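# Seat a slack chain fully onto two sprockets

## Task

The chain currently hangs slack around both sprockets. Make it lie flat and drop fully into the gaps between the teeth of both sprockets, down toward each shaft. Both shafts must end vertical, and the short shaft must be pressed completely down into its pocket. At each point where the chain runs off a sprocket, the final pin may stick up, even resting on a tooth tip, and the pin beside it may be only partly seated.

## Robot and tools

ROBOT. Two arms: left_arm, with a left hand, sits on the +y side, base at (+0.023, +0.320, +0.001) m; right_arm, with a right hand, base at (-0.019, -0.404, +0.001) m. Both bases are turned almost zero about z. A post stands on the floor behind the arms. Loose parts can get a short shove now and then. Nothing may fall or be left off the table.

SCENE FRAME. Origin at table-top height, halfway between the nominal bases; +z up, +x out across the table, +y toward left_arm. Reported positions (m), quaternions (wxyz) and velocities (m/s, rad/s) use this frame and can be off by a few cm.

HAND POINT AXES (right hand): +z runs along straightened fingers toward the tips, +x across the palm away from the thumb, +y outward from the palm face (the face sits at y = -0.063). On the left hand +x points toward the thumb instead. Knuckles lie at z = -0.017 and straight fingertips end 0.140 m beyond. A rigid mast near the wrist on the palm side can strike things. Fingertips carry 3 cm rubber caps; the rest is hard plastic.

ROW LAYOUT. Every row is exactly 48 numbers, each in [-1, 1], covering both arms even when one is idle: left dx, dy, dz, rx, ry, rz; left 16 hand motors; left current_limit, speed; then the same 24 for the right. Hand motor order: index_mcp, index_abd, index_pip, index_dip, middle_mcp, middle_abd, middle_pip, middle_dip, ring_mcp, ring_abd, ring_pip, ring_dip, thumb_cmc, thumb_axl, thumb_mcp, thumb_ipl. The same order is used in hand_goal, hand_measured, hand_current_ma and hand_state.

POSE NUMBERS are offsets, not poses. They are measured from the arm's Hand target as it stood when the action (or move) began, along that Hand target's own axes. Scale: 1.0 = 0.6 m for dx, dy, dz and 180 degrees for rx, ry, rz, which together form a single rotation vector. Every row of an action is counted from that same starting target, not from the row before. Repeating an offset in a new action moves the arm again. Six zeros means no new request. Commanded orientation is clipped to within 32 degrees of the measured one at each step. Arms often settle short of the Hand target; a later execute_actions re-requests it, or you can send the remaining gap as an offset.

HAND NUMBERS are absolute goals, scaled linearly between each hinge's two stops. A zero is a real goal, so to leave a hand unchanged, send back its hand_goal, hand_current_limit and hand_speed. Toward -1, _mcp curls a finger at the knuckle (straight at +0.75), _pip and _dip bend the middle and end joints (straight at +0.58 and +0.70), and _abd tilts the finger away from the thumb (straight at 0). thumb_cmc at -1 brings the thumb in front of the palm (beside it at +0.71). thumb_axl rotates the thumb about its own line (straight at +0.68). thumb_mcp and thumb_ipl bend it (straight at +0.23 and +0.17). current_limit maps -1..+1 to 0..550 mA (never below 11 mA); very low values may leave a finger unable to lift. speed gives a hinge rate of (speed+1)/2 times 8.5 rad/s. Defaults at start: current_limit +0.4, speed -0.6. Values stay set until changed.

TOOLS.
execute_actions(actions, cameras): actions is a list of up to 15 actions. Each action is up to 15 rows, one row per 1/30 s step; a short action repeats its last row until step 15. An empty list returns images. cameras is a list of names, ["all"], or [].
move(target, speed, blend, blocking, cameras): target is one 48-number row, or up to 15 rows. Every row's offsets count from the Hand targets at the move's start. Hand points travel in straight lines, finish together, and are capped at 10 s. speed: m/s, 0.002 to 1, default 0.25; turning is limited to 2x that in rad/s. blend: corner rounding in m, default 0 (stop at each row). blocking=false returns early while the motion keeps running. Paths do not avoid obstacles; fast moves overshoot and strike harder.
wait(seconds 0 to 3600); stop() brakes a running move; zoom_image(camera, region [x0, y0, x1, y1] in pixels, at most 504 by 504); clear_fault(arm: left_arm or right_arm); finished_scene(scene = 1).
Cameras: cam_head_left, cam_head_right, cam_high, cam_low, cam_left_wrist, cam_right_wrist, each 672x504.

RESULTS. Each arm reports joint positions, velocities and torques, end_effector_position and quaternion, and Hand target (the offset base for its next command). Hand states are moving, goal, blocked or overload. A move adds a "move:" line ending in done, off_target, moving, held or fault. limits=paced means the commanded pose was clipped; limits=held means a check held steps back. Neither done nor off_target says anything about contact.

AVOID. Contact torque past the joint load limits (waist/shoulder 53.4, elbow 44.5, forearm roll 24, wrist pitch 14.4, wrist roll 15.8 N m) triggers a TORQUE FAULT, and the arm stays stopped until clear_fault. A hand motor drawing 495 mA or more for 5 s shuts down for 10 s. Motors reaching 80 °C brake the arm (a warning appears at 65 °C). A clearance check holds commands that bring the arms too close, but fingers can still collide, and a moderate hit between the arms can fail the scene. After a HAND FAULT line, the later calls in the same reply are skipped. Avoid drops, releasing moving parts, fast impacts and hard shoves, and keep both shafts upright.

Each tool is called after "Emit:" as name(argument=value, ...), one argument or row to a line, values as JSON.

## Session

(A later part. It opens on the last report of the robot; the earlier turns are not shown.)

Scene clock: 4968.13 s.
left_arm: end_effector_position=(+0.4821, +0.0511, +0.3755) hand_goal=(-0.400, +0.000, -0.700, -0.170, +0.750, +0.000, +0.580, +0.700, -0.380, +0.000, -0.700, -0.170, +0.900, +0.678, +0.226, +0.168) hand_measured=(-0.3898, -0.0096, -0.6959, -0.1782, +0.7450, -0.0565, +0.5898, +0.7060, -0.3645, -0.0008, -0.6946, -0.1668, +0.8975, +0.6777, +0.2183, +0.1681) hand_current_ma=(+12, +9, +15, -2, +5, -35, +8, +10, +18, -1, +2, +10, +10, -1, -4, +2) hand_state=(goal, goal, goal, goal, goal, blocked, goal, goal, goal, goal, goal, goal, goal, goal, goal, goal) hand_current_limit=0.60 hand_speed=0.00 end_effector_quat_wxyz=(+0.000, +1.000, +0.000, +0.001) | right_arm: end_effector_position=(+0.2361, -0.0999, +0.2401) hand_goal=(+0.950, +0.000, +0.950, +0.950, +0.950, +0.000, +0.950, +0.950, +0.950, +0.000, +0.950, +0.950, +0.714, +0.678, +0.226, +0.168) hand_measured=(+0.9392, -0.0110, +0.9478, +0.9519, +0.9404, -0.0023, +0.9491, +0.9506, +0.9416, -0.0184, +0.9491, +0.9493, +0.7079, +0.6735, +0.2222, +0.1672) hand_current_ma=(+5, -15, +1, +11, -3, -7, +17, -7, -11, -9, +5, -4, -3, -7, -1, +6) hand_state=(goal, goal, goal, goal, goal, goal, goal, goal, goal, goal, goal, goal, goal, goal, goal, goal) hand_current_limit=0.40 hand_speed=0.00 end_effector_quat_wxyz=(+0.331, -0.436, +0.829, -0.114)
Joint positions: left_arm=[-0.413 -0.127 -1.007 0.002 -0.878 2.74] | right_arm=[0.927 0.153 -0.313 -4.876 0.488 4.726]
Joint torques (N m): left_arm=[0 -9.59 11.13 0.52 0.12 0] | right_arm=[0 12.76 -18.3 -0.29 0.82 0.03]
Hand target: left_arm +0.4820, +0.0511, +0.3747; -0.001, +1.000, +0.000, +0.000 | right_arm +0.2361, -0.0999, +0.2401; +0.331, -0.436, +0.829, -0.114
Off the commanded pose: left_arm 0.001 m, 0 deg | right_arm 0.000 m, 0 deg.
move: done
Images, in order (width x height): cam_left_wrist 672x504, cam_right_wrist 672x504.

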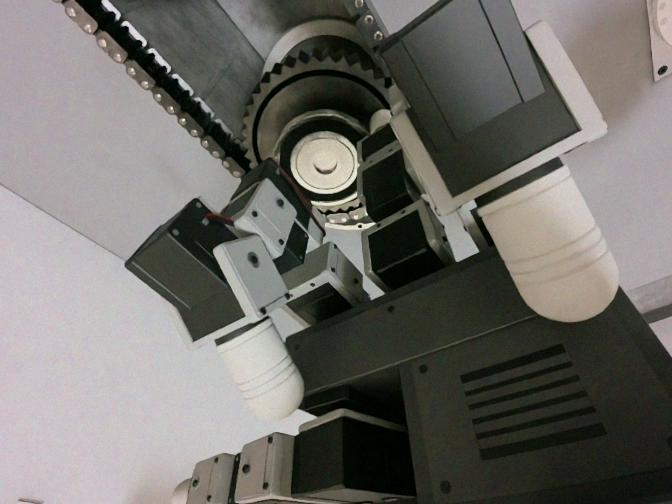

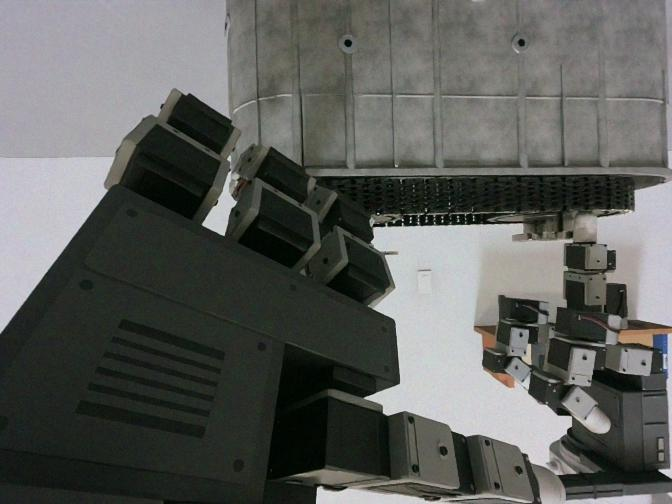

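Emit:
move(
  target=[
    [0,0,-0.05,0,0,0, -0.4,0,-0.7,-0.17,0.75,0,0.58,0.7,-0.38,0,-0.7,-0.17,0.9,0.678,0.226,0.168,0.6,0, 0,0,0,0,0,0, 0.95,0,0.95,0.95,0.95,0,0.95,0.95,0.95,0,0.95,0.95,0.714,0.678,0.226,0.168,0.4,0],
    [0.0467,-0.375,-0.2417,0,0,-0.5, -0.4,0,-0.7,-0.17,0.75,0,0.58,0.7,-0.38,0,-0.7,-0.17,0.9,0.678,0.226,0.168,0.6,0, 0,0,0,0,0,0, 0.95,0,0.95,0.95,0.95,0,0.95,0.95,0.95,0,0.95,0.95,0.714,0.678,0.226,0.168,0.4,0],
  ],
  speed=[0.05,0.25],
  blend=[0.01,0],
)

Emit:
move(
  target=[
    [0,0,0,0,0,-0.5, 1,0,1,1,1,0,1,1,-0.38,0,-0.7,-0.17,0.9,0.678,0.226,0.168,0.6,0, 0,0,0,0,0,0, 0.95,0,0.95,0.95,0.95,0,0.95,0.95,0.95,0,0.95,0.95,0.714,0.678,0.226,0.168,0.4,0],
  ],
  speed=0.3,
)

Emit:
move(
  target=[
    [0,0,0,0.0838,0,0, 1,0,1,1,1,0,1,1,-0.38,0,-0.7,-0.17,0.9,0.678,0.226,0.168,0.6,0, 0,0,0,0,0,0, 0.95,0,0.95,0.95,0.95,0,0.95,0.95,0.95,0,0.95,0.95,0.714,0.678,0.226,0.168,0.4,0],
  ],
  speed=0.25,
  cameras=["cam_left_wrist","cam_right_wrist"],
)

Emit:
zoom_image(
  camera="cam_right_wrist",
  region=[472, 170, 672, 250],
)

Scene clock: 5116.33 s.
left_arm: end_effector_position=(+0.5099, +0.2759, +0.5201) hand_goal=(-0.400, +0.000, -0.700, -0.170, +0.750, +0.000, +0.580, +0.700, -0.380, +0.000, -0.700, -0.170, +0.900, +0.678, +0.226, +0.168) hand_measured=(-0.3898, -0.0081, -0.6959, -0.1782, +0.7450, -0.0081, +0.5821, +0.7047, -0.3645, -0.0008, -0.6959, -0.1668, +0.8975, +0.6777, +0.2183, +0.1672) hand_current_ma=(+8, +6, +12, +0, +4, +2, -1, +9, +18, -2, +3, +7, +5, -5, -4, +1) hand_state=(goal, goal, goal, goal, goal, goal, goal, goal, goal, goal, goal, goal, goal, goal, goal, goal) hand_current_limit=0.60 hand_speed=0.00 end_effector_quat_wxyz=(+0.000, +0.707, +0.707, +0.001) | right_arm: end_effector_position=(+0.2361, -0.0999, +0.2401) hand_goal=(+0.950, +0.000, +0.950, +0.950, +0.950, +0.000, +0.950, +0.950, +0.950, +0.000, +0.950, +0.950, +0.714, +0.678, +0.226, +0.168) hand_measured=(+0.9392, -0.0110, +0.9465, +0.9519, +0.9392, -0.0023, +0.9478, +0.9493, +0.9404, -0.0169, +0.9491, +0.9481, +0.7079, +0.6725, +0.2222, +0.1662) hand_current_ma=(+4, -1, -7, -8, -3, -10, +9, -1, -6, +4, +1, +8, -1, -23, +3, +9) hand_state=(goal, goal, goal, goal, goal, goal, goal, goal, goal, goal, goal, goal, goal, goal, goal, goal) hand_current_limit=0.40 hand_speed=0.00 end_effector_quat_wxyz=(+0.331, -0.436, +0.829, -0.114)
Joint positions: left_arm=[-0.178 0.114 -1.092 0.002 -1.205 1.404] | right_arm=[0.927 0.153 -0.313 -4.876 0.488 4.726]
Joint torques (N m): left_arm=[0 17.12 -21.11 0.82 0.14 0] | right_arm=[0 12.76 -18.3 -0.29 0.82 0.03]
Hand target: left_arm +0.5099, +0.2759, +0.5201; +0.000, +0.707, +0.707, +0.001 | right_arm +0.2361, -0.0999, +0.2401; +0.331, -0.436, +0.829, -0.114
Off the commanded pose: left_arm 0.000 m, 0 deg | right_arm 0.000 m, 0 deg.
move: done

Scene clock: 5119.50 s.
left_arm: end_effector_position=(+0.5099, +0.2759, +0.5201) hand_goal=(+1.000, +0.000, +1.000, +1.000, +1.000, +0.000, +1.000, +1.000, -0.380, +0.000, -0.700, -0.170, +0.900, +0.678, +0.226, +0.168) hand_measured=(+0.9947, -0.0052, +0.9735, +0.9977, +0.9947, -0.0066, +0.9735, +0.9990, -0.3645, -0.0008, -0.6959, -0.1668, +0.9001, +0.6777, +0.2193, +0.1672) hand_current_ma=(-2, +5, -20, +5, +6, +10, -29, +7, +15, -1, +8, +8, +10, -2, -8, -2) hand_state=(goal, goal, blocked, goal, goal, goal, blocked, goal, goal, goal, goal, goal, goal, goal, goal, goal) hand_current_limit=0.60 hand_speed=0.00 end_effector_quat_wxyz=(+0.000, +0.000, +1.000, +0.001) | right_arm: end_effector_position=(+0.2361, -0.0999, +0.2401) hand_goal=(+0.950, +0.000, +0.950, +0.950, +0.950, +0.000, +0.950, +0.950, +0.950, +0.000, +0.950, +0.950, +0.714, +0.678, +0.226, +0.168) hand_measured=(+0.9392, -0.0110, +0.9465, +0.9519, +0.9404, -0.0023, +0.9478, +0.9506, +0.9404, -0.0169, +0.9478, +0.9468, +0.7079, +0.6725, +0.2222, +0.1662) hand_current_ma=(-6, -2, -3, +0, -16, -3, -5, +9, -17, +7, +1, -5, +3, -4, -6, +14) hand_state=(goal, goal, goal, goal, goal, goal, goal, goal, goal, goal, goal, goal, goal, goal, goal, goal) hand_current_limit=0.40 hand_speed=0.00 end_effector_quat_wxyz=(+0.331, -0.436, +0.829, -0.114)
Joint positions: left_arm=[-0.262 -0.191 -1.406 0.002 -1.215 -0.25] | right_arm=[0.927 0.153 -0.313 -4.876 0.488 4.726]
Joint torques (N m): left_arm=[0 27.85 -20.87 0.78 -0.08 0] | right_arm=[0 12.76 -18.3 -0.29 0.82 0.03]
Hand target: left_arm +0.5099, +0.2759, +0.5201; +0.000, +0.000, +1.000, +0.001 | right_arm +0.2361, -0.0999, +0.2401; +0.331, -0.436, +0.829, -0.114
Off the commanded pose: left_arm 0.000 m, 0 deg | right_arm 0.000 m, 0 deg.
move: done

Scene clock: 5120.53 s.
left_arm: end_effector_position=(+0.5099, +0.2759, +0.5201) hand_goal=(+1.000, +0.000, +1.000, +1.000, +1.000, +0.000, +1.000, +1.000, -0.380, +0.000, -0.700, -0.170, +0.900, +0.678, +0.226, +0.168) hand_measured=(+0.9922, -0.0037, +0.9735, +0.9977, +0.9922, -0.0066, +0.9735, +0.9990, -0.3645, -0.0008, -0.6959, -0.1668, +0.8963, +0.6777, +0.2193, +0.1672) hand_current_ma=(-5, +5, -22, +4, +5, +6, -27, +1, +18, -2, +3, +4, +4, -3, -3, -2) hand_state=(goal, goal, blocked, goal, goal, goal, blocked, goal, goal, goal, goal, goal, goal, goal, goal, goal) hand_current_limit=0.60 hand_speed=0.00 end_effector_quat_wxyz=(+0.000, +0.000, +0.991, -0.131) | right_arm: end_effector_position=(+0.2361, -0.0999, +0.2401) hand_goal=(+0.950, +0.000, +0.950, +0.950, +0.950, +0.000, +0.950, +0.950, +0.950, +0.000, +0.950, +0.950, +0.714, +0.678, +0.226, +0.168) hand_measured=(+0.9380, -0.0125, +0.9465, +0.9531, +0.9404, -0.0023, +0.9478, +0.9506, +0.9404, -0.0169, +0.9491, +0.9481, +0.7079, +0.6735, +0.2222, +0.1672) hand_current_ma=(-9, -4, -3, +1, -3, -3, +21, +2, -10, +4, +17, -6, -12, -10, +2, +8) hand_state=(goal, goal, goal, goal, goal, goal, goal, goal, goal, goal, goal, goal, goal, goal, goal, goal) hand_current_limit=0.40 hand_speed=0.00 end_effector_quat_wxyz=(+0.331, -0.436, +0.829, -0.114)
Joint positions: left_arm=[-0.148 -0.161 -1.404 -0.277 -1.219 -0.043] | right_arm=[0.927 0.153 -0.313 -4.876 0.488 4.726]
Joint torques (N m): left_arm=[0 26.71 -20.79 0.37 -0.05 -0.02] | right_arm=[0 12.76 -18.3 -0.29 0.82 0.03]
Hand target: left_arm +0.5099, +0.2759, +0.5201; +0.000, +0.000, +0.991, -0.131 | right_arm +0.2361, -0.0999, +0.2401; +0.331, -0.436, +0.829, -0.114
Off the commanded pose: left_arm 0.000 m, 0 deg | right_arm 0.000 m, 0 deg.
move: done

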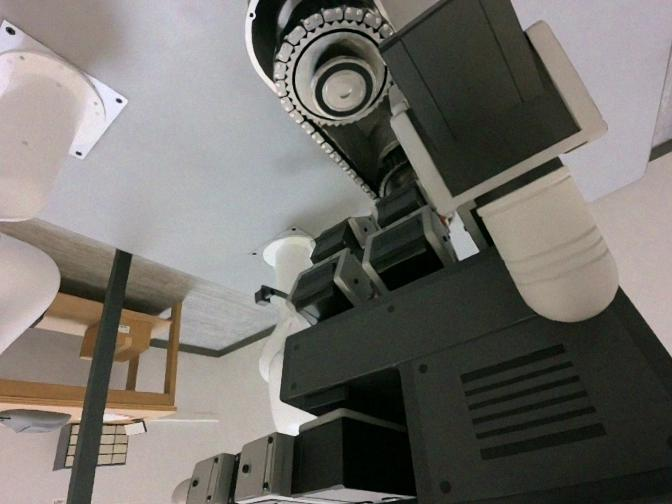

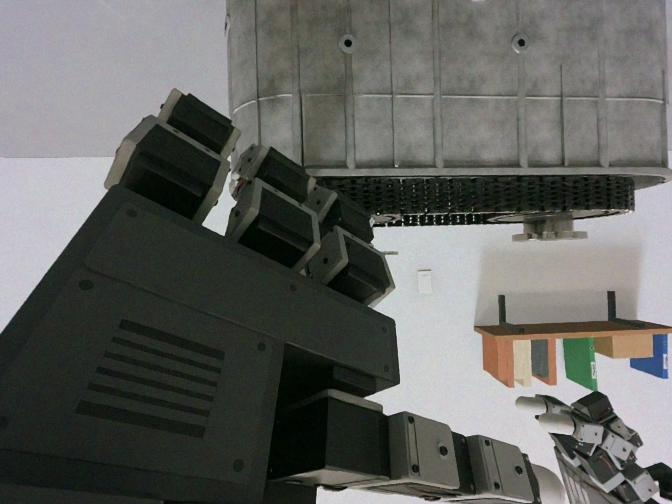

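Scaled by 2.520.

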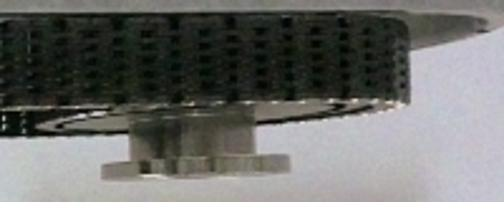

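Emit:
zoom_image(
  camera="cam_left_wrist",
  region=[240, 0, 400, 150],
)

Emit:
zoom_image(
  camera="cam_left_wrist",
  region=[300, 90, 430, 210],
)

Scaled by 3.150.

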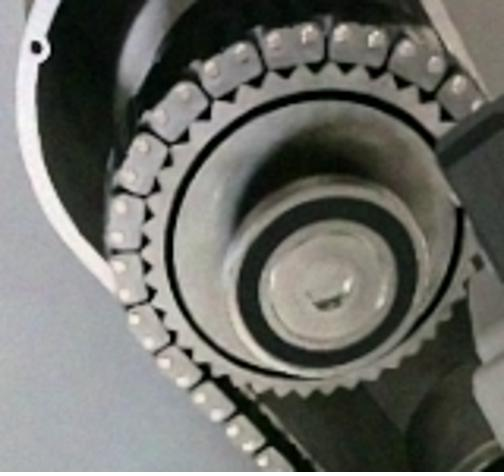

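Scaled by 3.877.

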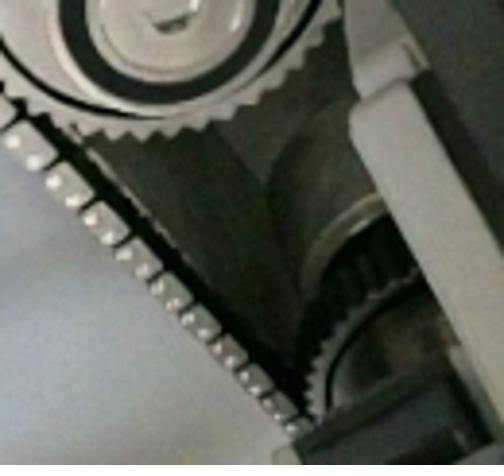

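Emit:
move(
  target=[
    [0,0,0,0,0,0, 1,0,1,1,1,0,1,1,-0.38,0,-0.7,-0.17,0.9,0.678,0.226,0.168,0.6,0, -0.3053,-0.0359,-0.0601,0.274,-0.059,-0.204, 0.95,0,0.95,0.95,0.95,0,0.95,0.95,0.95,0,0.95,0.95,0.714,0.678,0.226,0.168,0.4,0],
  ],
  speed=0.15,
  cameras=["cam_head_left","cam_head_right","cam_left_wrist","cam_right_wrist","cam_low"],
)

Scene clock: 5151.53 s.
left_arm: end_effector_position=(+0.5099, +0.2759, +0.5201) hand_goal=(+1.000, +0.000, +1.000, +1.000, +1.000, +0.000, +1.000, +1.000, -0.380, +0.000, -0.700, -0.170, +0.900, +0.678, +0.226, +0.168) hand_measured=(+0.9922, -0.0023, +0.9735, +0.9965, +0.9922, -0.0066, +0.9747, +0.9990, -0.3645, -0.0008, -0.6946, -0.1655, +0.8963, +0.6777, +0.2193, +0.1681) hand_current_ma=(-7, +6, -19, +5, +5, +5, -28, +8, +18, -2, +3, +9, +11, -3, -2, +2) hand_state=(goal, goal, blocked, goal, goal, goal, blocked, goal, goal, goal, goal, goal, goal, goal, goal, goal) hand_current_limit=0.60 hand_speed=0.00 end_effector_quat_wxyz=(+0.000, +0.000, +0.991, -0.131) | right_arm: end_effector_position=(+0.3002, +0.0299, +0.3599) hand_goal=(+0.950, +0.000, +0.950, +0.950, +0.950, +0.000, +0.950, +0.950, +0.950, +0.000, +0.950, +0.950, +0.714, +0.678, +0.226, +0.168) hand_measured=(+0.9368, -0.0081, +0.9465, +0.9531, +0.9380, -0.0023, +0.9478, +0.9519, +0.9392, -0.0096, +0.9504, +0.9481, +0.7029, +0.6735, +0.2222, +0.1672) hand_current_ma=(-3, -6, -12, +11, +0, -14, -2, -11, -19, -16, +1, -5, +3, +15, +1, +14) hand_state=(goal, goal, goal, goal, goal, goal, goal, goal, goal, goal, goal, goal, goal, goal, goal, goal) hand_current_limit=0.40 hand_speed=0.00 end_effector_quat_wxyz=(+0.500, -0.500, +0.501, -0.500)
Joint positions: left_arm=[-0.148 -0.161 -1.404 -0.277 -1.219 -0.043] | right_arm=[1.327 -0.221 -0.727 -4.918 1.456 4.219]
Joint torques (N m): left_arm=[0 26.71 -20.79 0.37 -0.05 -0.02] | right_arm=[0 15.94 -18.39 -0.71 1.49 -1.54]
Hand target: left_arm +0.5099, +0.2759, +0.5201; +0.000, +0.000, +0.991, -0.131 | right_arm +0.3002, +0.0299, +0.3599; +0.500, -0.500, +0.501, -0.500
Off the commanded pose: left_arm 0.000 m, 0 deg | right_arm 0.000 m, 0 deg.
move: done
Images, in order (width x height): cam_head_left 672x504, cam_head_right 672x504, cam_low 672x504, cam_left_wrist 672x504, cam_right_wrist 672x504.

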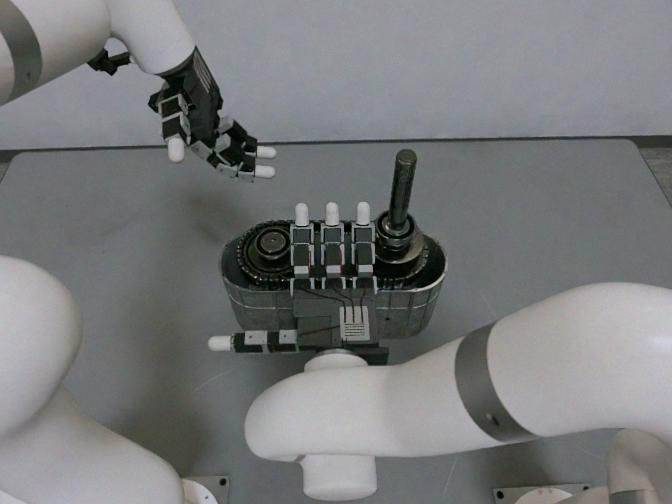

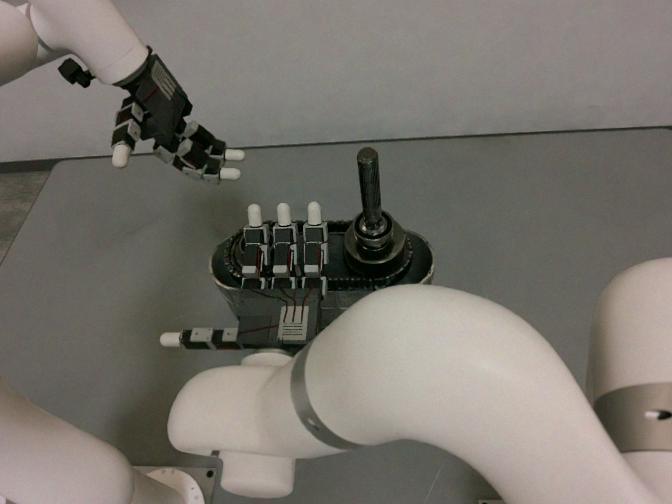

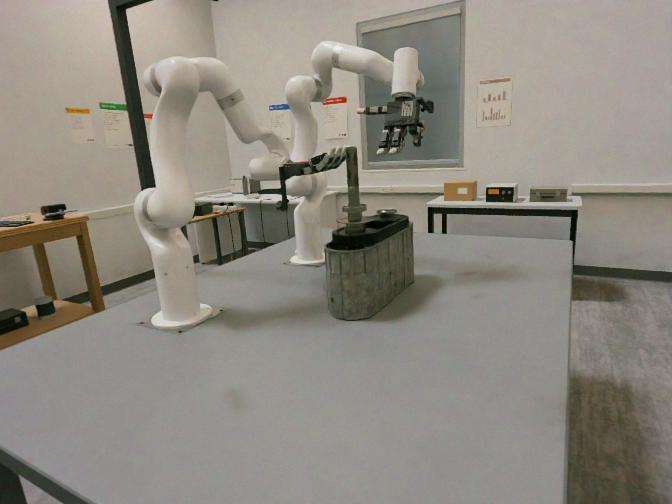

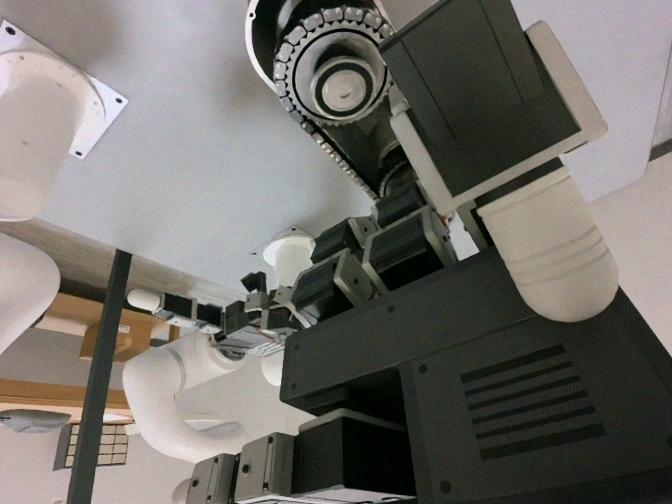

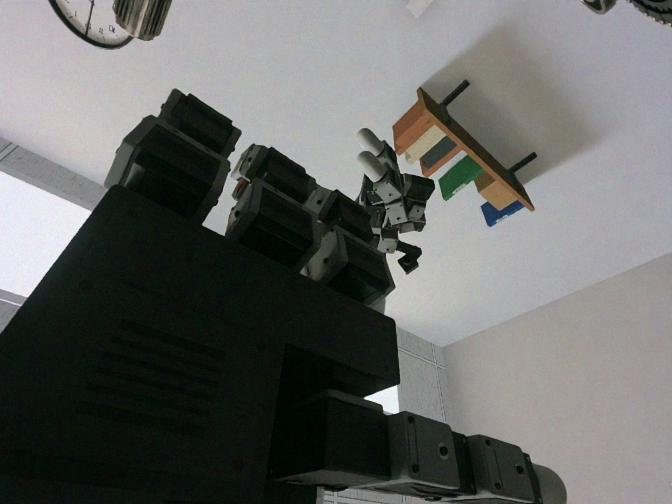

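Emit:
move(
  target=[
    [-0.1,0,0,0,0,0, 1,0,1,1,1,0,1,1,-0.38,0,-0.7,-0.17,0.9,0.678,0.226,0.168,0.6,0, 0,0,0,0,0,0, 0.95,0,0.95,0.95,0.41,0,-0.37,0.696,0.95,0,0.95,0.95,-0.571,0.678,0.0,-0.59,0.4,0],
  ],
  speed=0.15,
)

Emit:
move(
  target=[
    [0,0,0,0,0,0, 1,0,1,1,1,0,1,1,-0.38,0,-0.7,-0.17,0.9,0.678,0.226,0.168,0.6,0, 0,0,0.225,0,0,0, 0.95,0,0.95,0.95,0.41,0,-0.37,0.696,0.95,0,0.95,0.95,-0.571,0.678,0.0,-0.59,0.4,0],
    [0,0,0,0,0,0, 1,0,1,1,1,0,1,1,-0.38,0,-0.7,-0.17,0.9,0.678,0.226,0.168,0.6,0, 0,0.0833,0.225,0,0,0, 0.95,0,0.95,0.95,0.41,0,-0.37,0.696,0.95,0,0.95,0.95,-0.571,0.678,0.0,-0.59,0.4,0],
  ],
  speed=[0.12,0.06],
  cameras=["cam_head_left","cam_head_right","cam_left_wrist","cam_high"],
)

Emit:
zoom_image(
  camera="cam_left_wrist",
  region=[230, 30, 430, 230],
)

Emit:
zoom_image(
  camera="cam_head_right",
  region=[190, 180, 430, 340],
)

Scene clock: 5172.87 s.
left_arm: end_effector_position=(+0.5699, +0.2760, +0.5201) hand_goal=(+1.000, +0.000, +1.000, +1.000, +1.000, +0.000, +1.000, +1.000, -0.380, +0.000, -0.700, -0.170, +0.900, +0.678, +0.226, +0.168) hand_measured=(+0.9910, -0.0052, +0.9735, +0.9977, +0.9922, -0.0066, +0.9735, +0.9990, -0.3645, -0.0008, -0.6946, -0.1655, +0.8975, +0.6777, +0.2193, +0.1681) hand_current_ma=(-6, +10, -21, +10, -5, +4, -29, +3, +17, -3, +2, +8, +7, -3, -5, +0) hand_state=(goal, goal, blocked, goal, goal, goal, blocked, goal, goal, goal, goal, goal, goal, goal, goal, goal) hand_current_limit=0.60 hand_speed=0.00 end_effector_quat_wxyz=(+0.000, +0.000, +0.991, -0.131) | right_arm: end_effector_position=(+0.3002, +0.0299, +0.3599) hand_goal=(+0.950, +0.000, +0.950, +0.950, +0.410, +0.000, -0.370, +0.696, +0.950, +0.000, +0.950, +0.950, -0.570, +0.678, +0.000, -0.590) hand_measured=(+0.9356, -0.0081, +0.9465, +0.9519, +0.3772, -0.0023, -0.3751, +0.6894, +0.9392, -0.0110, +0.9491, +0.9481, -0.5768, +0.6735, -0.0004, -0.5922) hand_current_ma=(+8, +2, -8, +4, -14, +0, +2, +2, -12, +1, -15, +5, +0, -9, -10, +2) hand_state=(goal, goal, goal, goal, blocked, goal, goal, goal, goal, goal, goal, goal, goal, goal, goal, goal) hand_current_limit=0.40 hand_speed=0.00 end_effector_quat_wxyz=(+0.500, -0.500, +0.501, -0.500)
Joint positions: left_arm=[-0.134 -0.319 -1.595 -0.274 -1.254 -0.038] | right_arm=[1.327 -0.221 -0.727 -4.919 1.456 4.219]
Joint torques (N m): left_arm=[0 32.16 -20.7 0.37 -0.05 -0.02] | right_arm=[0 26.18 -18.34 -0.72 1.49 0.01]
Hand target: left_arm +0.5699, +0.2760, +0.5201; +0.000, +0.000, +0.991, -0.131 | right_arm +0.3002, +0.0299, +0.3599; +0.500, -0.500, +0.501, -0.500
Off the commanded pose: left_arm 0.000 m, 0 deg | right_arm 0.000 m, 0 deg.
move: done

Scene clock: 5175.50 s.
left_arm: end_effector_position=(+0.5699, +0.2760, +0.5201) hand_goal=(+1.000, +0.000, +1.000, +1.000, +1.000, +0.000, +1.000, +1.000, -0.380, +0.000, -0.700, -0.170, +0.900, +0.678, +0.226, +0.168) hand_measured=(+0.9910, -0.0037, +0.9735, +0.9977, +0.9910, -0.0066, +0.9735, +0.9990, -0.3645, -0.0023, -0.6959, -0.1668, +0.8975, +0.6777, +0.2193, +0.1681) hand_current_ma=(-7, +7, -20, +6, +3, +3, -28, +7, +22, +2, +8, +7, +6, -5, -5, +1) hand_state=(goal, goal, blocked, goal, goal, goal, blocked, goal, goal, goal, goal, goal, goal, goal, goal, goal) hand_current_limit=0.60 hand_speed=0.00 end_effector_quat_wxyz=(+0.000, +0.000, +0.991, -0.131) | right_arm: end_effector_position=(+0.4352, +0.0298, +0.3098) hand_goal=(+0.950, +0.000, +0.950, +0.950, +0.410, +0.000, -0.370, +0.696, +0.950, +0.000, +0.950, +0.950, -0.570, +0.678, +0.000, -0.590) hand_measured=(+0.9356, -0.0081, +0.9478, +0.9519, +0.3784, -0.0008, -0.3764, +0.6894, +0.9380, -0.0096, +0.9491, +0.9481, -0.5755, +0.6735, +0.0006, -0.5922) hand_current_ma=(+16, -5, +4, +8, -24, -20, +12, +7, -15, +2, +2, -22, +3, +12, -1, +19) hand_state=(goal, goal, goal, goal, blocked, goal, goal, goal, goal, goal, goal, goal, goal, goal, goal, goal) hand_current_limit=0.40 hand_speed=0.00 end_effector_quat_wxyz=(+0.500, -0.500, +0.501, -0.500)
Joint positions: left_arm=[-0.134 -0.319 -1.595 -0.274 -1.254 -0.038] | right_arm=[1.046 -0.422 -0.851 -5.189 1.363 4.335]
Joint torques (N m): left_arm=[0 32.16 -20.7 0.37 -0.05 -0.02] | right_arm=[0 21.94 -17.77 -0.46 1.58 1.73]
Hand target: left_arm +0.5699, +0.2760, +0.5201; +0.000, +0.000, +0.991, -0.131 | right_arm +0.4352, +0.0298, +0.3097; +0.500, -0.500, +0.501, -0.500
Off the commanded pose: left_arm 0.000 m, 0 deg | right_arm 0.000 m, 0 deg.
move: done
Images, in order (width x height): cam_head_left 672x504, cam_head_right 672x504, cam_high 672x504, cam_left_wrist 672x504.

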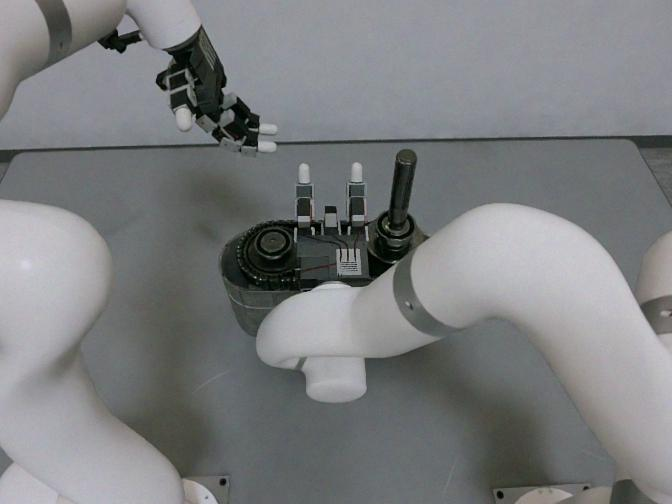

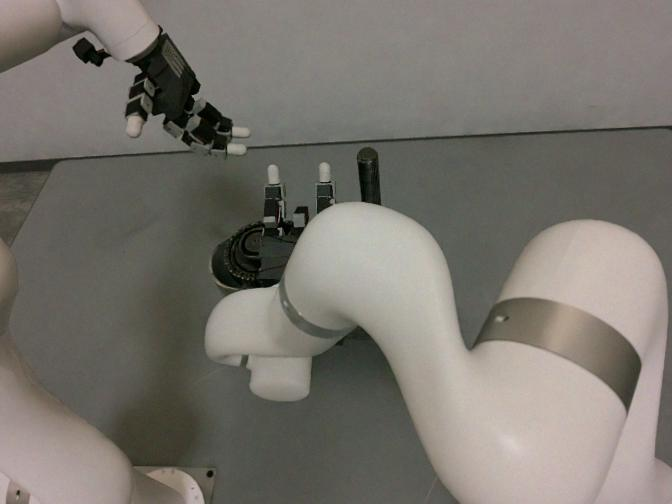

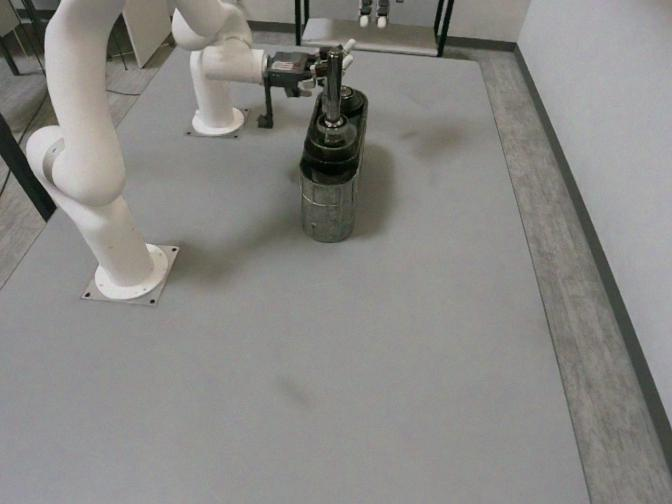

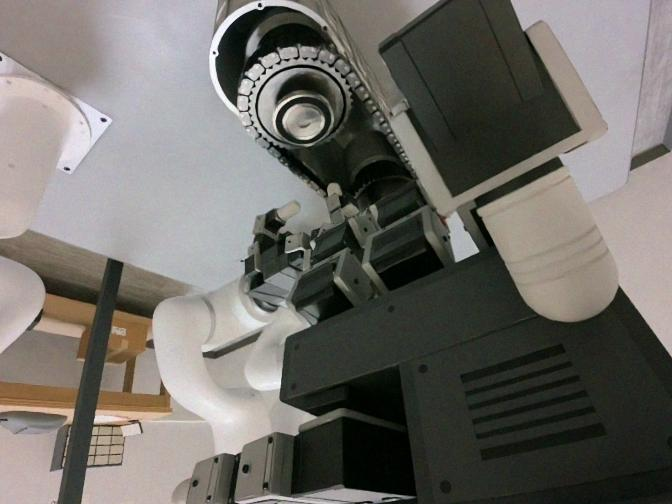

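Scaled by 2.520.

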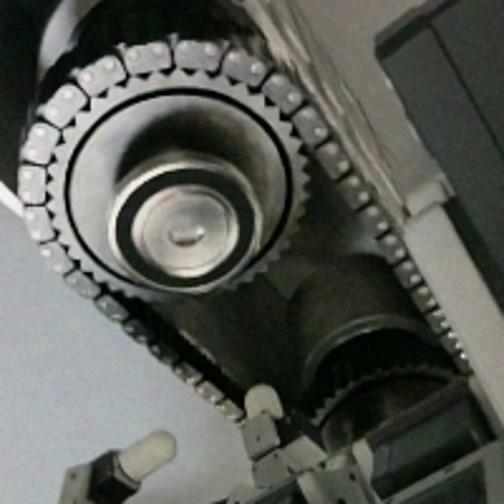

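Scaled by 2.100.

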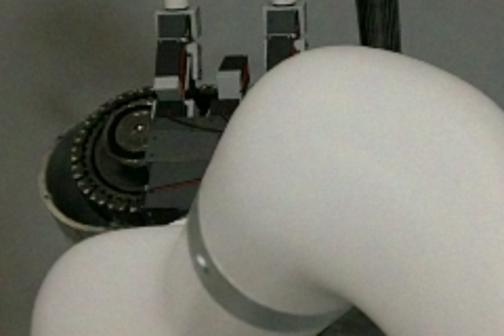

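Emit:
move(
  target=[
    [0,0,0,0,0,0, 1,0,1,1,1,0,1,1,-0.38,0,-0.7,-0.17,0.9,0.678,0.226,0.168,0.6,0, 0,-0.0833,0,0,0,0, 0.95,0,0.95,0.95,0.41,0,-0.37,0.696,0.95,0,0.95,0.95,-0.571,0.678,0.0,-0.59,0.4,0],
  ],
  speed=0.1,
)

Emit:
move(
  target=[
    [0,0,0,0,0,0, 1,0,1,1,1,0,1,1,-0.38,0,-0.7,-0.17,0.9,0.678,0.226,0.168,0.6,0, 0,0,0,0,0,0, 0.41,0,-0.37,0.696,0.95,0,0.95,0.95,0.95,0,-0.93,-0.93,-0.571,0.678,0.0,-0.59,0.4,0],
  ],
  speed=0.1,
)

Emit:
move(
  target=[
    [0,0,0,0,0,0, 1,0,1,1,1,0,1,1,-0.38,0,-0.7,-0.17,0.9,0.678,0.226,0.168,0.6,0, 0.03,0,0,0,0,0, 0.41,0,-0.37,0.696,0.95,0,0.95,0.95,0.95,0,-0.93,-0.93,-0.571,0.678,0.0,-0.59,0.4,0],
    [0,0,0,0,0,0, 1,0,1,1,1,0,1,1,-0.38,0,-0.7,-0.17,0.9,0.678,0.226,0.168,0.6,0, 0.03,0.12,0,0,0,0, 0.41,0,-0.37,0.696,0.95,0,0.95,0.95,0.95,0,-0.93,-0.93,-0.571,0.678,0.0,-0.59,0.4,0],
  ],
  speed=[0.1,0.05],
  cameras=["cam_left_wrist"],
)

Emit:
zoom_image(
  camera="cam_left_wrist",
  region=[230, 80, 430, 280],
)

Scene clock: 5203.57 s.
left_arm: end_effector_position=(+0.5699, +0.2760, +0.5201) hand_goal=(+1.000, +0.000, +1.000, +1.000, +1.000, +0.000, +1.000, +1.000, -0.380, +0.000, -0.700, -0.170, +0.900, +0.678, +0.226, +0.168) hand_measured=(+0.9922, -0.0037, +0.9735, +0.9990, +0.9910, -0.0066, +0.9735, +0.9990, -0.3645, -0.0023, -0.6959, -0.1668, +0.8975, +0.6767, +0.2183, +0.1672) hand_current_ma=(-3, +12, -21, +1, -2, +4, -28, +3, +22, +0, +4, +8, +4, -5, -3, +0) hand_state=(goal, goal, blocked, goal, goal, goal, blocked, goal, goal, goal, goal, goal, goal, goal, goal, goal) hand_current_limit=0.60 hand_speed=0.00 end_effector_quat_wxyz=(+0.000, +0.000, +0.991, -0.131) | right_arm: end_effector_position=(+0.4352, +0.0298, +0.3597) hand_goal=(+0.950, +0.000, +0.950, +0.950, +0.410, +0.000, -0.370, +0.696, +0.950, +0.000, +0.950, +0.950, -0.570, +0.678, +0.000, -0.590) hand_measured=(+0.9344, -0.0081, +0.9465, +0.9519, +0.3796, -0.0023, -0.3764, +0.6881, +0.9380, -0.0096, +0.9504, +0.9481, -0.5768, +0.6735, -0.0004, -0.5922) hand_current_ma=(+3, +0, +10, +4, -27, -4, -3, -2, -25, +2, +17, -3, +12, -10, +5, +0) hand_state=(goal, goal, goal, goal, blocked, goal, goal, goal, goal, goal, goal, goal, goal, goal, goal, goal) hand_current_limit=0.40 hand_speed=0.00 end_effector_quat_wxyz=(+0.500, -0.500, +0.501, -0.500)
Joint positions: left_arm=[-0.134 -0.319 -1.595 -0.274 -1.254 -0.038] | right_arm=[1.046 -0.329 -0.867 -5.165 1.314 4.233]
Joint torques (N m): left_arm=[0 32.16 -20.7 0.37 -0.05 -0.02] | right_arm=[0 30.68 -19.1 -0.58 1.51 -1.63]
Hand target: left_arm +0.5699, +0.2760, +0.5201; +0.000, +0.000, +0.991, -0.131 | right_arm +0.4352, +0.0298, +0.3597; +0.500, -0.500, +0.501, -0.500
Off the commanded pose: left_arm 0.000 m, 0 deg | right_arm 0.000 m, 0 deg.
move: done

Scene clock: 5204.33 s.
left_arm: end_effector_position=(+0.5699, +0.2760, +0.5201) hand_goal=(+1.000, +0.000, +1.000, +1.000, +1.000, +0.000, +1.000, +1.000, -0.380, +0.000, -0.700, -0.170, +0.900, +0.678, +0.226, +0.168) hand_measured=(+0.9910, -0.0052, +0.9735, +0.9965, +0.9910, -0.0066, +0.9735, +1.0000, -0.3633, +0.0007, -0.6946, -0.1655, +0.8975, +0.6767, +0.2183, +0.1672) hand_current_ma=(-7, +12, -20, +3, +6, +1, -26, +4, +17, -3, +6, +10, +5, -3, -9, -2) hand_state=(goal, goal, blocked, goal, goal, goal, blocked, goal, goal, goal, goal, goal, goal, goal, goal, goal) hand_current_limit=0.60 hand_speed=0.00 end_effector_quat_wxyz=(+0.000, +0.000, +0.991, -0.131) | right_arm: end_effector_position=(+0.4352, +0.0298, +0.3597) hand_goal=(+0.410, +0.000, -0.370, +0.696, +0.950, +0.000, +0.950, +0.950, +0.950, +0.000, -0.930, -0.930, -0.570, +0.678, +0.000, -0.590) hand_measured=(+0.3736, -0.0081, -0.3764, +0.6907, +0.9356, -0.0023, +0.9529, +0.9544, +0.9356, -0.0081, -0.8524, -0.8446, -0.5768, +0.6735, -0.0004, -0.5913) hand_current_ma=(-36, -6, -3, +0, -11, -3, +1, -11, -20, -3, +97, +103, +7, -16, +0, +15) hand_state=(blocked, goal, goal, goal, goal, goal, goal, goal, goal, goal, blocked, blocked, goal, goal, goal, goal) hand_current_limit=0.40 hand_speed=0.00 end_effector_quat_wxyz=(+0.500, -0.500, +0.501, -0.500)
Joint positions: left_arm=[-0.134 -0.319 -1.595 -0.274 -1.254 -0.038] | right_arm=[1.046 -0.329 -0.868 -5.165 1.313 4.233]
Joint torques (N m): left_arm=[0 32.16 -20.7 0.37 -0.05 -0.02] | right_arm=[0 30.68 -19.09 -0.58 1.5 0.01]
Hand target: left_arm +0.5699, +0.2760, +0.5201; +0.000, +0.000, +0.991, -0.131 | right_arm +0.4352, +0.0298, +0.3597; +0.500, -0.500, +0.501, -0.500
Off the commanded pose: left_arm 0.000 m, 0 deg | right_arm 0.000 m, 0 deg.
move: done

Scene clock: 5206.57 s.
left_arm: end_effector_position=(+0.5699, +0.2760, +0.5201) hand_goal=(+1.000, +0.000, +1.000, +1.000, +1.000, +0.000, +1.000, +1.000, -0.380, +0.000, -0.700, -0.170, +0.900, +0.678, +0.226, +0.168) hand_measured=(+0.9910, -0.0037, +0.9735, +0.9977, +0.9910, -0.0066, +0.9722, +0.9990, -0.3645, -0.0023, -0.6946, -0.1668, +0.8975, +0.6777, +0.2193, +0.1681) hand_current_ma=(-6, +8, -21, +5, +3, +7, -25, +5, +20, +0, +2, +6, +4, -2, -4, +1) hand_state=(goal, goal, blocked, goal, goal, goal, blocked, goal, goal, goal, goal, goal, goal, goal, goal, goal) hand_current_limit=0.60 hand_speed=0.00 end_effector_quat_wxyz=(+0.000, +0.000, +0.991, -0.131) | right_arm: end_effector_position=(+0.4351, +0.0118, +0.2877) hand_goal=(+0.410, +0.000, -0.370, +0.696, +0.950, +0.000, +0.950, +0.950, +0.950, +0.000, -0.930, -0.930, -0.570, +0.678, +0.000, -0.590) hand_measured=(+0.3760, -0.0081, -0.3777, +0.6907, +0.9368, -0.0023, +0.9516, +0.9544, +0.9356, -0.0096, -0.8524, -0.8446, -0.5755, +0.6735, -0.0004, -0.5922) hand_current_ma=(-10, -10, -11, -5, -3, -17, +15, +6, -14, -2, +97, +89, -1, -11, -1, -5) hand_state=(blocked, goal, goal, goal, goal, goal, goal, goal, goal, goal, blocked, blocked, goal, goal, goal, goal) hand_current_limit=0.40 hand_speed=0.00 end_effector_quat_wxyz=(+0.500, -0.500, +0.501, -0.500)
Joint positions: left_arm=[-0.134 -0.319 -1.595 -0.274 -1.254 -0.038] | right_arm=[1.027 -0.439 -0.803 -5.218 1.387 4.396]
Joint torques (N m): left_arm=[0 32.16 -20.7 0.37 -0.05 -0.02] | right_arm=[0 32.18 -16.92 -0.38 1.6 1.6]
Hand target: left_arm +0.5699, +0.2760, +0.5201; +0.000, +0.000, +0.991, -0.131 | right_arm +0.4351, +0.0118, +0.2877; +0.500, -0.500, +0.501, -0.500
Off the commanded pose: left_arm 0.000 m, 0 deg | right_arm 0.000 m, 0 deg.
move: done

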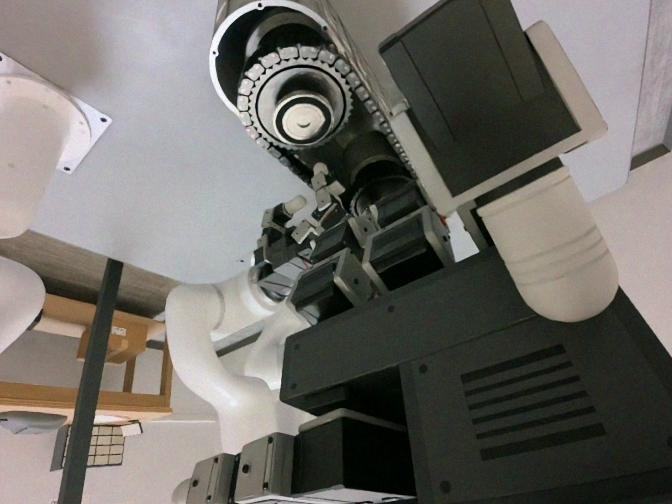

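Scaled by 2.520.

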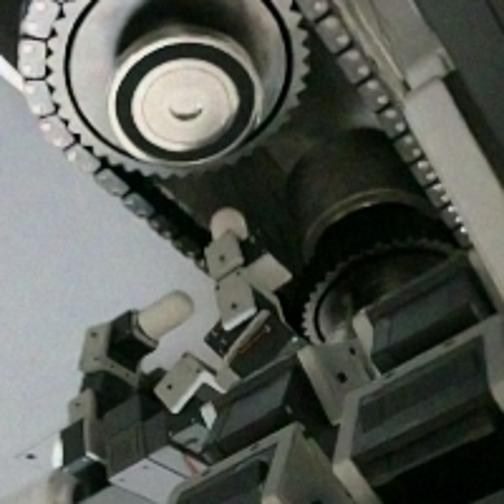

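Emit:
move(
  target=[
    [0,0,0,0,0,0, 1,0,1,1,1,0,1,1,-0.38,0,-0.7,-0.17,0.9,0.678,0.226,0.168,0.6,0, 0,0.0383,0,0,0,0, 0.41,0,-0.37,0.696,0.95,0,0.95,0.95,0.95,0,-0.85,-0.84,-0.571,0.678,0.0,-0.59,0.4,0],
  ],
  speed=0.02,
  cameras=["cam_left_wrist"],
)

Emit:
zoom_image(
  camera="cam_left_wrist",
  region=[230, 80, 430, 280],
)

Scene clock: 5213.63 s.
left_arm: end_effector_position=(+0.5699, +0.2760, +0.5201) hand_goal=(+1.000, +0.000, +1.000, +1.000, +1.000, +0.000, +1.000, +1.000, -0.380, +0.000, -0.700, -0.170, +0.900, +0.678, +0.226, +0.168) hand_measured=(+0.9910, -0.0052, +0.9735, +0.9977, +0.9910, -0.0052, +0.9735, +0.9990, -0.3645, -0.0008, -0.6959, -0.1668, +0.8975, +0.6767, +0.2183, +0.1672) hand_current_ma=(-9, +6, -21, +7, +1, +4, -29, +6, +22, +1, +5, +7, +3, -8, -8, -2) hand_state=(goal, goal, blocked, goal, goal, goal, blocked, goal, goal, goal, goal, goal, goal, goal, goal, goal) hand_current_limit=0.60 hand_speed=0.00 end_effector_quat_wxyz=(+0.000, +0.000, +0.991, -0.131) | right_arm: end_effector_position=(+0.4351, +0.0118, +0.2647) hand_goal=(+0.410, +0.000, -0.370, +0.696, +0.950, +0.000, +0.950, +0.950, +0.950, +0.000, -0.850, -0.840, -0.570, +0.678, +0.000, -0.590) hand_measured=(+0.3748, -0.0081, -0.3764, +0.6894, +0.9356, -0.0023, +0.9516, +0.9531, +0.9368, -0.0096, -0.8447, -0.8331, -0.5768, +0.6735, -0.0004, -0.5922) hand_current_ma=(-19, -9, -7, -11, -3, -13, -1, +19, -27, +13, +8, -8, +17, -5, +9, +11) hand_state=(blocked, goal, goal, goal, goal, goal, goal, goal, goal, goal, goal, goal, goal, goal, goal, goal) hand_current_limit=0.40 hand_speed=0.00 end_effector_quat_wxyz=(+0.500, -0.500, +0.501, -0.500)
Joint positions: left_arm=[-0.134 -0.319 -1.595 -0.274 -1.254 -0.038] | right_arm=[1.027 -0.489 -0.804 -5.226 1.411 4.44]
Joint torques (N m): left_arm=[0 32.16 -20.7 0.37 -0.05 -0.02] | right_arm=[0 33.08 -16.2 -0.33 1.63 1.58]
Hand target: left_arm +0.5699, +0.2760, +0.5201; +0.000, +0.000, +0.991, -0.131 | right_arm +0.4351, +0.0118, +0.2647; +0.500, -0.500, +0.501, -0.500
Off the commanded pose: left_arm 0.000 m, 0 deg | right_arm 0.000 m, 0 deg.
move: done

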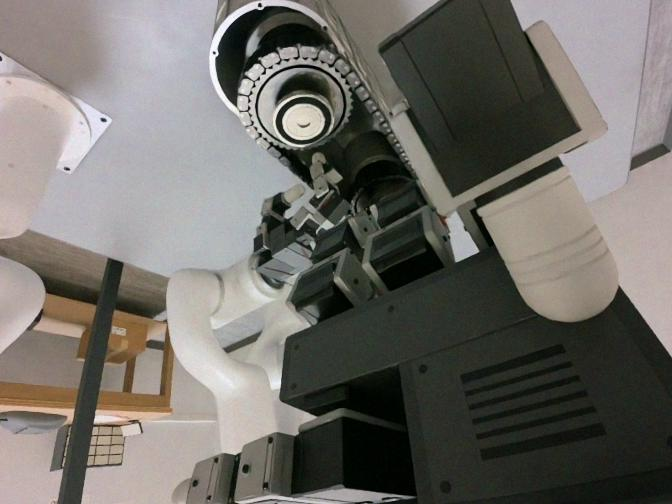

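Scaled by 2.520.

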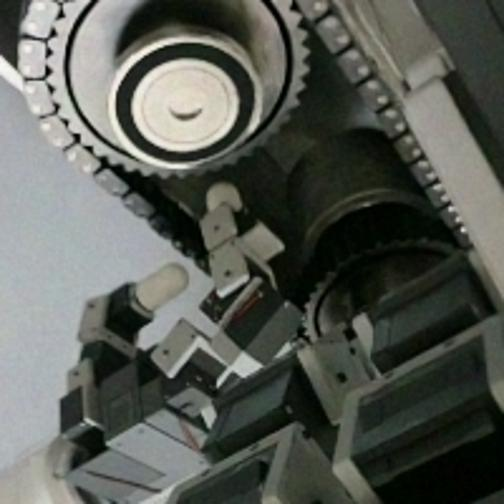

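Emit:
move(
  target=[
    [0,0,0,0,0,0, 1,0,1,1,1,0,1,1,-0.38,0,-0.7,-0.17,0.9,0.678,0.226,0.168,0.6,0, 0,0.025,0,0,0,0, 0.41,0,-0.37,0.696,0.95,0,0.95,0.95,0.95,0,-0.85,-0.84,-0.571,0.678,0.0,-0.59,0.4,0],
  ],
  speed=0.02,
)

Emit:
move(
  target=[
    [0,0,0,0,0,0, 1,0,1,1,1,0,1,1,-0.38,0,-0.7,-0.17,0.9,0.678,0.226,0.168,0.6,0, 0,0,-0.0167,0,0,0, 0.41,0,-0.37,0.696,0.95,0,0.95,0.95,0.95,0,-0.85,-0.84,-0.571,0.678,-0.2,-0.4,0.4,-0.3],
  ],
  speed=0.02,
  cameras=["cam_left_wrist"],
)

Emit:
zoom_image(
  camera="cam_left_wrist",
  region=[230, 80, 430, 280],
)

Scene clock: 5226.27 s.
left_arm: end_effector_position=(+0.5699, +0.2760, +0.5201) hand_goal=(+1.000, +0.000, +1.000, +1.000, +1.000, +0.000, +1.000, +1.000, -0.380, +0.000, -0.700, -0.170, +0.900, +0.678, +0.226, +0.168) hand_measured=(+0.9910, -0.0037, +0.9747, +0.9977, +0.9910, -0.0066, +0.9735, +0.9990, -0.3645, -0.0008, -0.6959, -0.1655, +0.8963, +0.6777, +0.2183, +0.1681) hand_current_ma=(-7, +6, -23, +4, +0, +7, -30, +4, +18, -1, +4, +6, +5, -1, -10, -2) hand_state=(goal, goal, blocked, goal, goal, goal, blocked, goal, goal, goal, goal, goal, goal, goal, goal, goal) hand_current_limit=0.60 hand_speed=0.00 end_effector_quat_wxyz=(+0.000, +0.000, +0.991, -0.131) | right_arm: end_effector_position=(+0.4351, +0.0118, +0.2497) hand_goal=(+0.410, +0.000, -0.370, +0.696, +0.950, +0.000, +0.950, +0.950, +0.950, +0.000, -0.850, -0.840, -0.570, +0.678, +0.000, -0.590) hand_measured=(+0.3748, -0.0081, -0.3764, +0.6907, +0.9368, -0.0037, +0.9529, +0.9531, +0.9368, -0.0096, -0.8447, -0.8331, -0.5755, +0.6725, +0.0006, -0.5922) hand_current_ma=(-27, -2, -11, +6, -11, -11, +12, -3, -21, -5, -2, -2, -5, -7, -4, +15) hand_state=(blocked, goal, goal, goal, goal, goal, goal, goal, goal, goal, goal, goal, goal, goal, goal, goal) hand_current_limit=0.40 hand_speed=0.00 end_effector_quat_wxyz=(+0.500, -0.500, +0.501, -0.500)
Joint positions: left_arm=[-0.134 -0.319 -1.595 -0.274 -1.254 -0.038] | right_arm=[1.027 -0.523 -0.806 -5.23 1.427 4.468]
Joint torques (N m): left_arm=[0 32.16 -20.7 0.37 -0.05 -0.02] | right_arm=[0 22.1 -15.72 -0.3 1.64 1.76]
Hand target: left_arm +0.5699, +0.2760, +0.5201; +0.000, +0.000, +0.991, -0.131 | right_arm +0.4351, +0.0118, +0.2497; +0.500, -0.500, +0.501, -0.500
Off the commanded pose: left_arm 0.000 m, 0 deg | right_arm 0.000 m, 0 deg.
move: done

Scene clock: 5227.03 s.
left_arm: end_effector_position=(+0.5699, +0.2760, +0.5201) hand_goal=(+1.000, +0.000, +1.000, +1.000, +1.000, +0.000, +1.000, +1.000, -0.380, +0.000, -0.700, -0.170, +0.900, +0.678, +0.226, +0.168) hand_measured=(+0.9910, -0.0052, +0.9735, +0.9977, +0.9922, -0.0052, +0.9735, +0.9990, -0.3657, -0.0008, -0.6959, -0.1655, +0.8975, +0.6777, +0.2183, +0.1672) hand_current_ma=(-10, +7, -21, +6, +4, +4, -28, +2, +17, +2, +4, +8, +6, -8, -2, -2) hand_state=(goal, goal, blocked, goal, goal, goal, blocked, goal, goal, goal, goal, goal, goal, goal, goal, goal) hand_current_limit=0.60 hand_speed=0.00 end_effector_quat_wxyz=(+0.000, +0.000, +0.991, -0.131) | right_arm: end_effector_position=(+0.4251, +0.0118, +0.2497) hand_goal=(+0.410, +0.000, -0.370, +0.696, +0.950, +0.000, +0.950, +0.950, +0.950, +0.000, -0.850, -0.840, -0.570, +0.678, -0.200, -0.400) hand_measured=(+0.3760, -0.0066, -0.3751, +0.6907, +0.9368, -0.0023, +0.9516, +0.9531, +0.9368, -0.0037, -0.8447, -0.8331, -0.5755, +0.6735, -0.1845, -0.3940) hand_current_ma=(-26, +9, -14, -4, -13, -5, +14, +14, -19, +5, -19, -24, -4, +10, +3, +13) hand_state=(blocked, goal, goal, goal, goal, goal, goal, goal, goal, goal, goal, goal, goal, goal, goal, goal) hand_current_limit=0.40 hand_speed=-0.30 end_effector_quat_wxyz=(+0.500, -0.500, +0.501, -0.500)
Joint positions: left_arm=[-0.134 -0.319 -1.595 -0.274 -1.254 -0.038] | right_arm=[1.046 -0.515 -0.791 -5.212 1.434 4.471]
Joint torques (N m): left_arm=[0 32.16 -20.7 0.37 -0.05 -0.02] | right_arm=[0 33.31 -15.61 -0.3 1.64 1.62]
Hand target: left_arm +0.5699, +0.2760, +0.5201; +0.000, +0.000, +0.991, -0.131 | right_arm +0.4251, +0.0118, +0.2497; +0.500, -0.500, +0.501, -0.500
Off the commanded pose: left_arm 0.000 m, 0 deg | right_arm 0.000 m, 0 deg.
move: done

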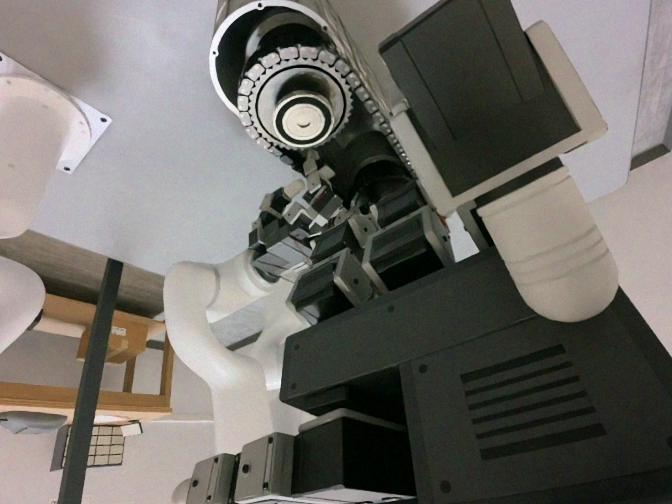

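Scaled by 2.520.

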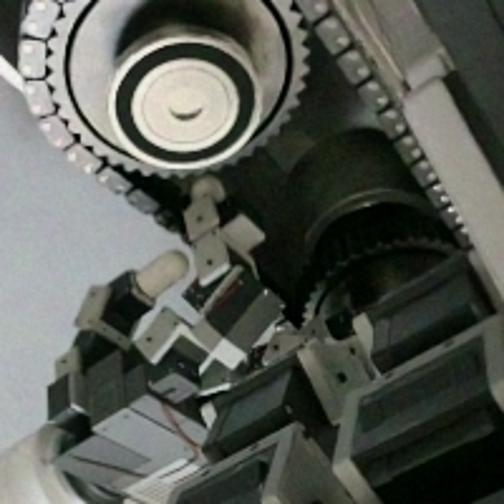

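Emit:
move(
  target=[
    [0,0,0,0,0,0, 1,0,1,1,1,0,1,1,-0.38,0,-0.7,-0.17,0.9,0.678,0.226,0.168,0.6,0, 0,0,0.0117,0,0,0, 0.41,0,-0.37,0.696,0.95,0,0.95,0.95,0.95,0,-0.85,-0.84,-0.571,0.678,-0.2,-0.4,0.4,-0.3],
  ],
  speed=0.02,
)

Emit:
move(
  target=[
    [0,0,0,0,0,0, 1,0,1,1,1,0,1,1,-0.38,0,-0.7,-0.17,0.9,0.678,0.226,0.168,0.6,0, 0,0,0,0,0,0, 0.2,0,-0.2,0.696,0.95,0,0.95,0.95,0.95,0,-0.85,-0.84,-0.571,0.678,-0.28,-0.36,0.5,-0.5],
  ],
  speed=0.02,
  cameras=["cam_left_wrist"],
)

Emit:
zoom_image(
  camera="cam_left_wrist",
  region=[230, 80, 430, 280],
)

Scene clock: 5244.37 s.
left_arm: end_effector_position=(+0.5699, +0.2760, +0.5201) hand_goal=(+1.000, +0.000, +1.000, +1.000, +1.000, +0.000, +1.000, +1.000, -0.380, +0.000, -0.700, -0.170, +0.900, +0.678, +0.226, +0.168) hand_measured=(+0.9910, -0.0052, +0.9735, +0.9977, +0.9910, -0.0066, +0.9735, +0.9990, -0.3633, -0.0008, -0.6959, -0.1668, +0.8975, +0.6777, +0.2193, +0.1681) hand_current_ma=(-5, +6, -20, +3, +1, +1, -25, +6, +15, -2, +4, +9, +7, -1, -7, -1) hand_state=(goal, goal, blocked, goal, goal, goal, blocked, goal, goal, goal, goal, goal, goal, goal, goal, goal) hand_current_limit=0.60 hand_speed=0.00 end_effector_quat_wxyz=(+0.000, +0.000, +0.991, -0.131) | right_arm: end_effector_position=(+0.4320, +0.0118, +0.2497) hand_goal=(+0.410, +0.000, -0.370, +0.696, +0.950, +0.000, +0.950, +0.950, +0.950, +0.000, -0.850, -0.840, -0.570, +0.678, -0.200, -0.400) hand_measured=(+0.3748, -0.0066, -0.3764, +0.6894, +0.9368, -0.0023, +0.9516, +0.9544, +0.9368, -0.0052, -0.8473, -0.8331, -0.5755, +0.6735, -0.1845, -0.3940) hand_current_ma=(-30, -12, -21, +16, -15, -6, +12, -18, -10, +3, -2, +1, -7, +4, +15, +11) hand_state=(blocked, goal, goal, goal, goal, goal, goal, goal, goal, goal, goal, goal, goal, goal, goal, goal) hand_current_limit=0.40 hand_speed=-0.30 end_effector_quat_wxyz=(+0.500, -0.500, +0.501, -0.500)
Joint positions: left_arm=[-0.134 -0.319 -1.595 -0.274 -1.254 -0.038] | right_arm=[1.033 -0.521 -0.801 -5.225 1.429 4.469]
Joint torques (N m): left_arm=[0 32.16 -20.7 0.37 -0.05 -0.02] | right_arm=[0 33.56 -15.69 -0.3 1.64 -1.48]
Hand target: left_arm +0.5699, +0.2760, +0.5201; +0.000, +0.000, +0.991, -0.131 | right_arm +0.4321, +0.0118, +0.2497; +0.500, -0.500, +0.501, -0.500
Off the commanded pose: left_arm 0.000 m, 0 deg | right_arm 0.000 m, 0 deg.
move: done

Scene clock: 5244.87 s.
left_arm: end_effector_position=(+0.5699, +0.2760, +0.5201) hand_goal=(+1.000, +0.000, +1.000, +1.000, +1.000, +0.000, +1.000, +1.000, -0.380, +0.000, -0.700, -0.170, +0.900, +0.678, +0.226, +0.168) hand_measured=(+0.9910, -0.0037, +0.9735, +0.9977, +0.9910, -0.0066, +0.9735, +1.0000, -0.3645, -0.0008, -0.6959, -0.1655, +0.8963, +0.6777, +0.2193, +0.1681) hand_current_ma=(-4, +10, -25, +2, +3, +5, -24, +4, +23, -1, +5, +2, +6, -5, -4, -1) hand_state=(goal, goal, blocked, goal, goal, goal, blocked, goal, goal, goal, goal, goal, goal, goal, goal, goal) hand_current_limit=0.60 hand_speed=0.00 end_effector_quat_wxyz=(+0.000, +0.000, +0.991, -0.131) | right_arm: end_effector_position=(+0.4321, +0.0118, +0.2497) hand_goal=(+0.200, +0.000, -0.200, +0.696, +0.950, +0.000, +0.950, +0.950, +0.950, +0.000, -0.850, -0.840, -0.570, +0.678, -0.280, -0.360) hand_measured=(+0.1963, -0.0081, -0.1916, +0.6932, +0.9368, -0.0023, +0.9516, +0.9531, +0.9380, -0.0037, -0.8486, -0.8331, -0.5755, +0.6725, -0.2627, -0.3607) hand_current_ma=(+4, -10, -7, -12, -19, -9, -1, +5, -27, -5, -2, +12, -1, -4, +14, -5) hand_state=(goal, goal, goal, goal, goal, goal, goal, goal, goal, goal, goal, goal, goal, goal, goal, goal) hand_current_limit=0.50 hand_speed=-0.50 end_effector_quat_wxyz=(+0.500, -0.500, +0.501, -0.500)
Joint positions: left_arm=[-0.134 -0.319 -1.595 -0.274 -1.254 -0.038] | right_arm=[1.033 -0.521 -0.801 -5.225 1.429 4.469]
Joint torques (N m): left_arm=[0 32.16 -20.7 0.37 -0.05 -0.02] | right_arm=[0 23.06 -15.69 -0.3 1.64 -1.48]
Hand target: left_arm +0.5699, +0.2760, +0.5201; +0.000, +0.000, +0.991, -0.131 | right_arm +0.4321, +0.0118, +0.2497; +0.500, -0.500, +0.501, -0.500
Off the commanded pose: left_arm 0.000 m, 0 deg | right_arm 0.000 m, 0 deg.
move: done

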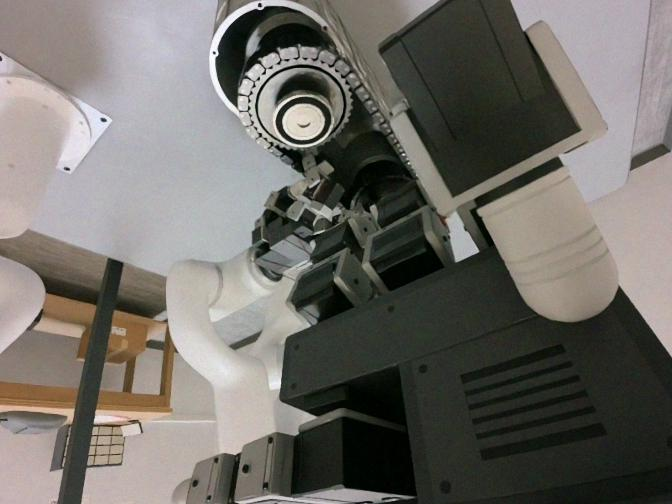

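Scaled by 2.520.

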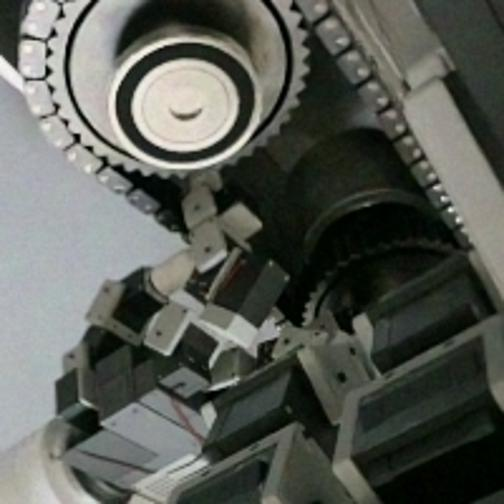

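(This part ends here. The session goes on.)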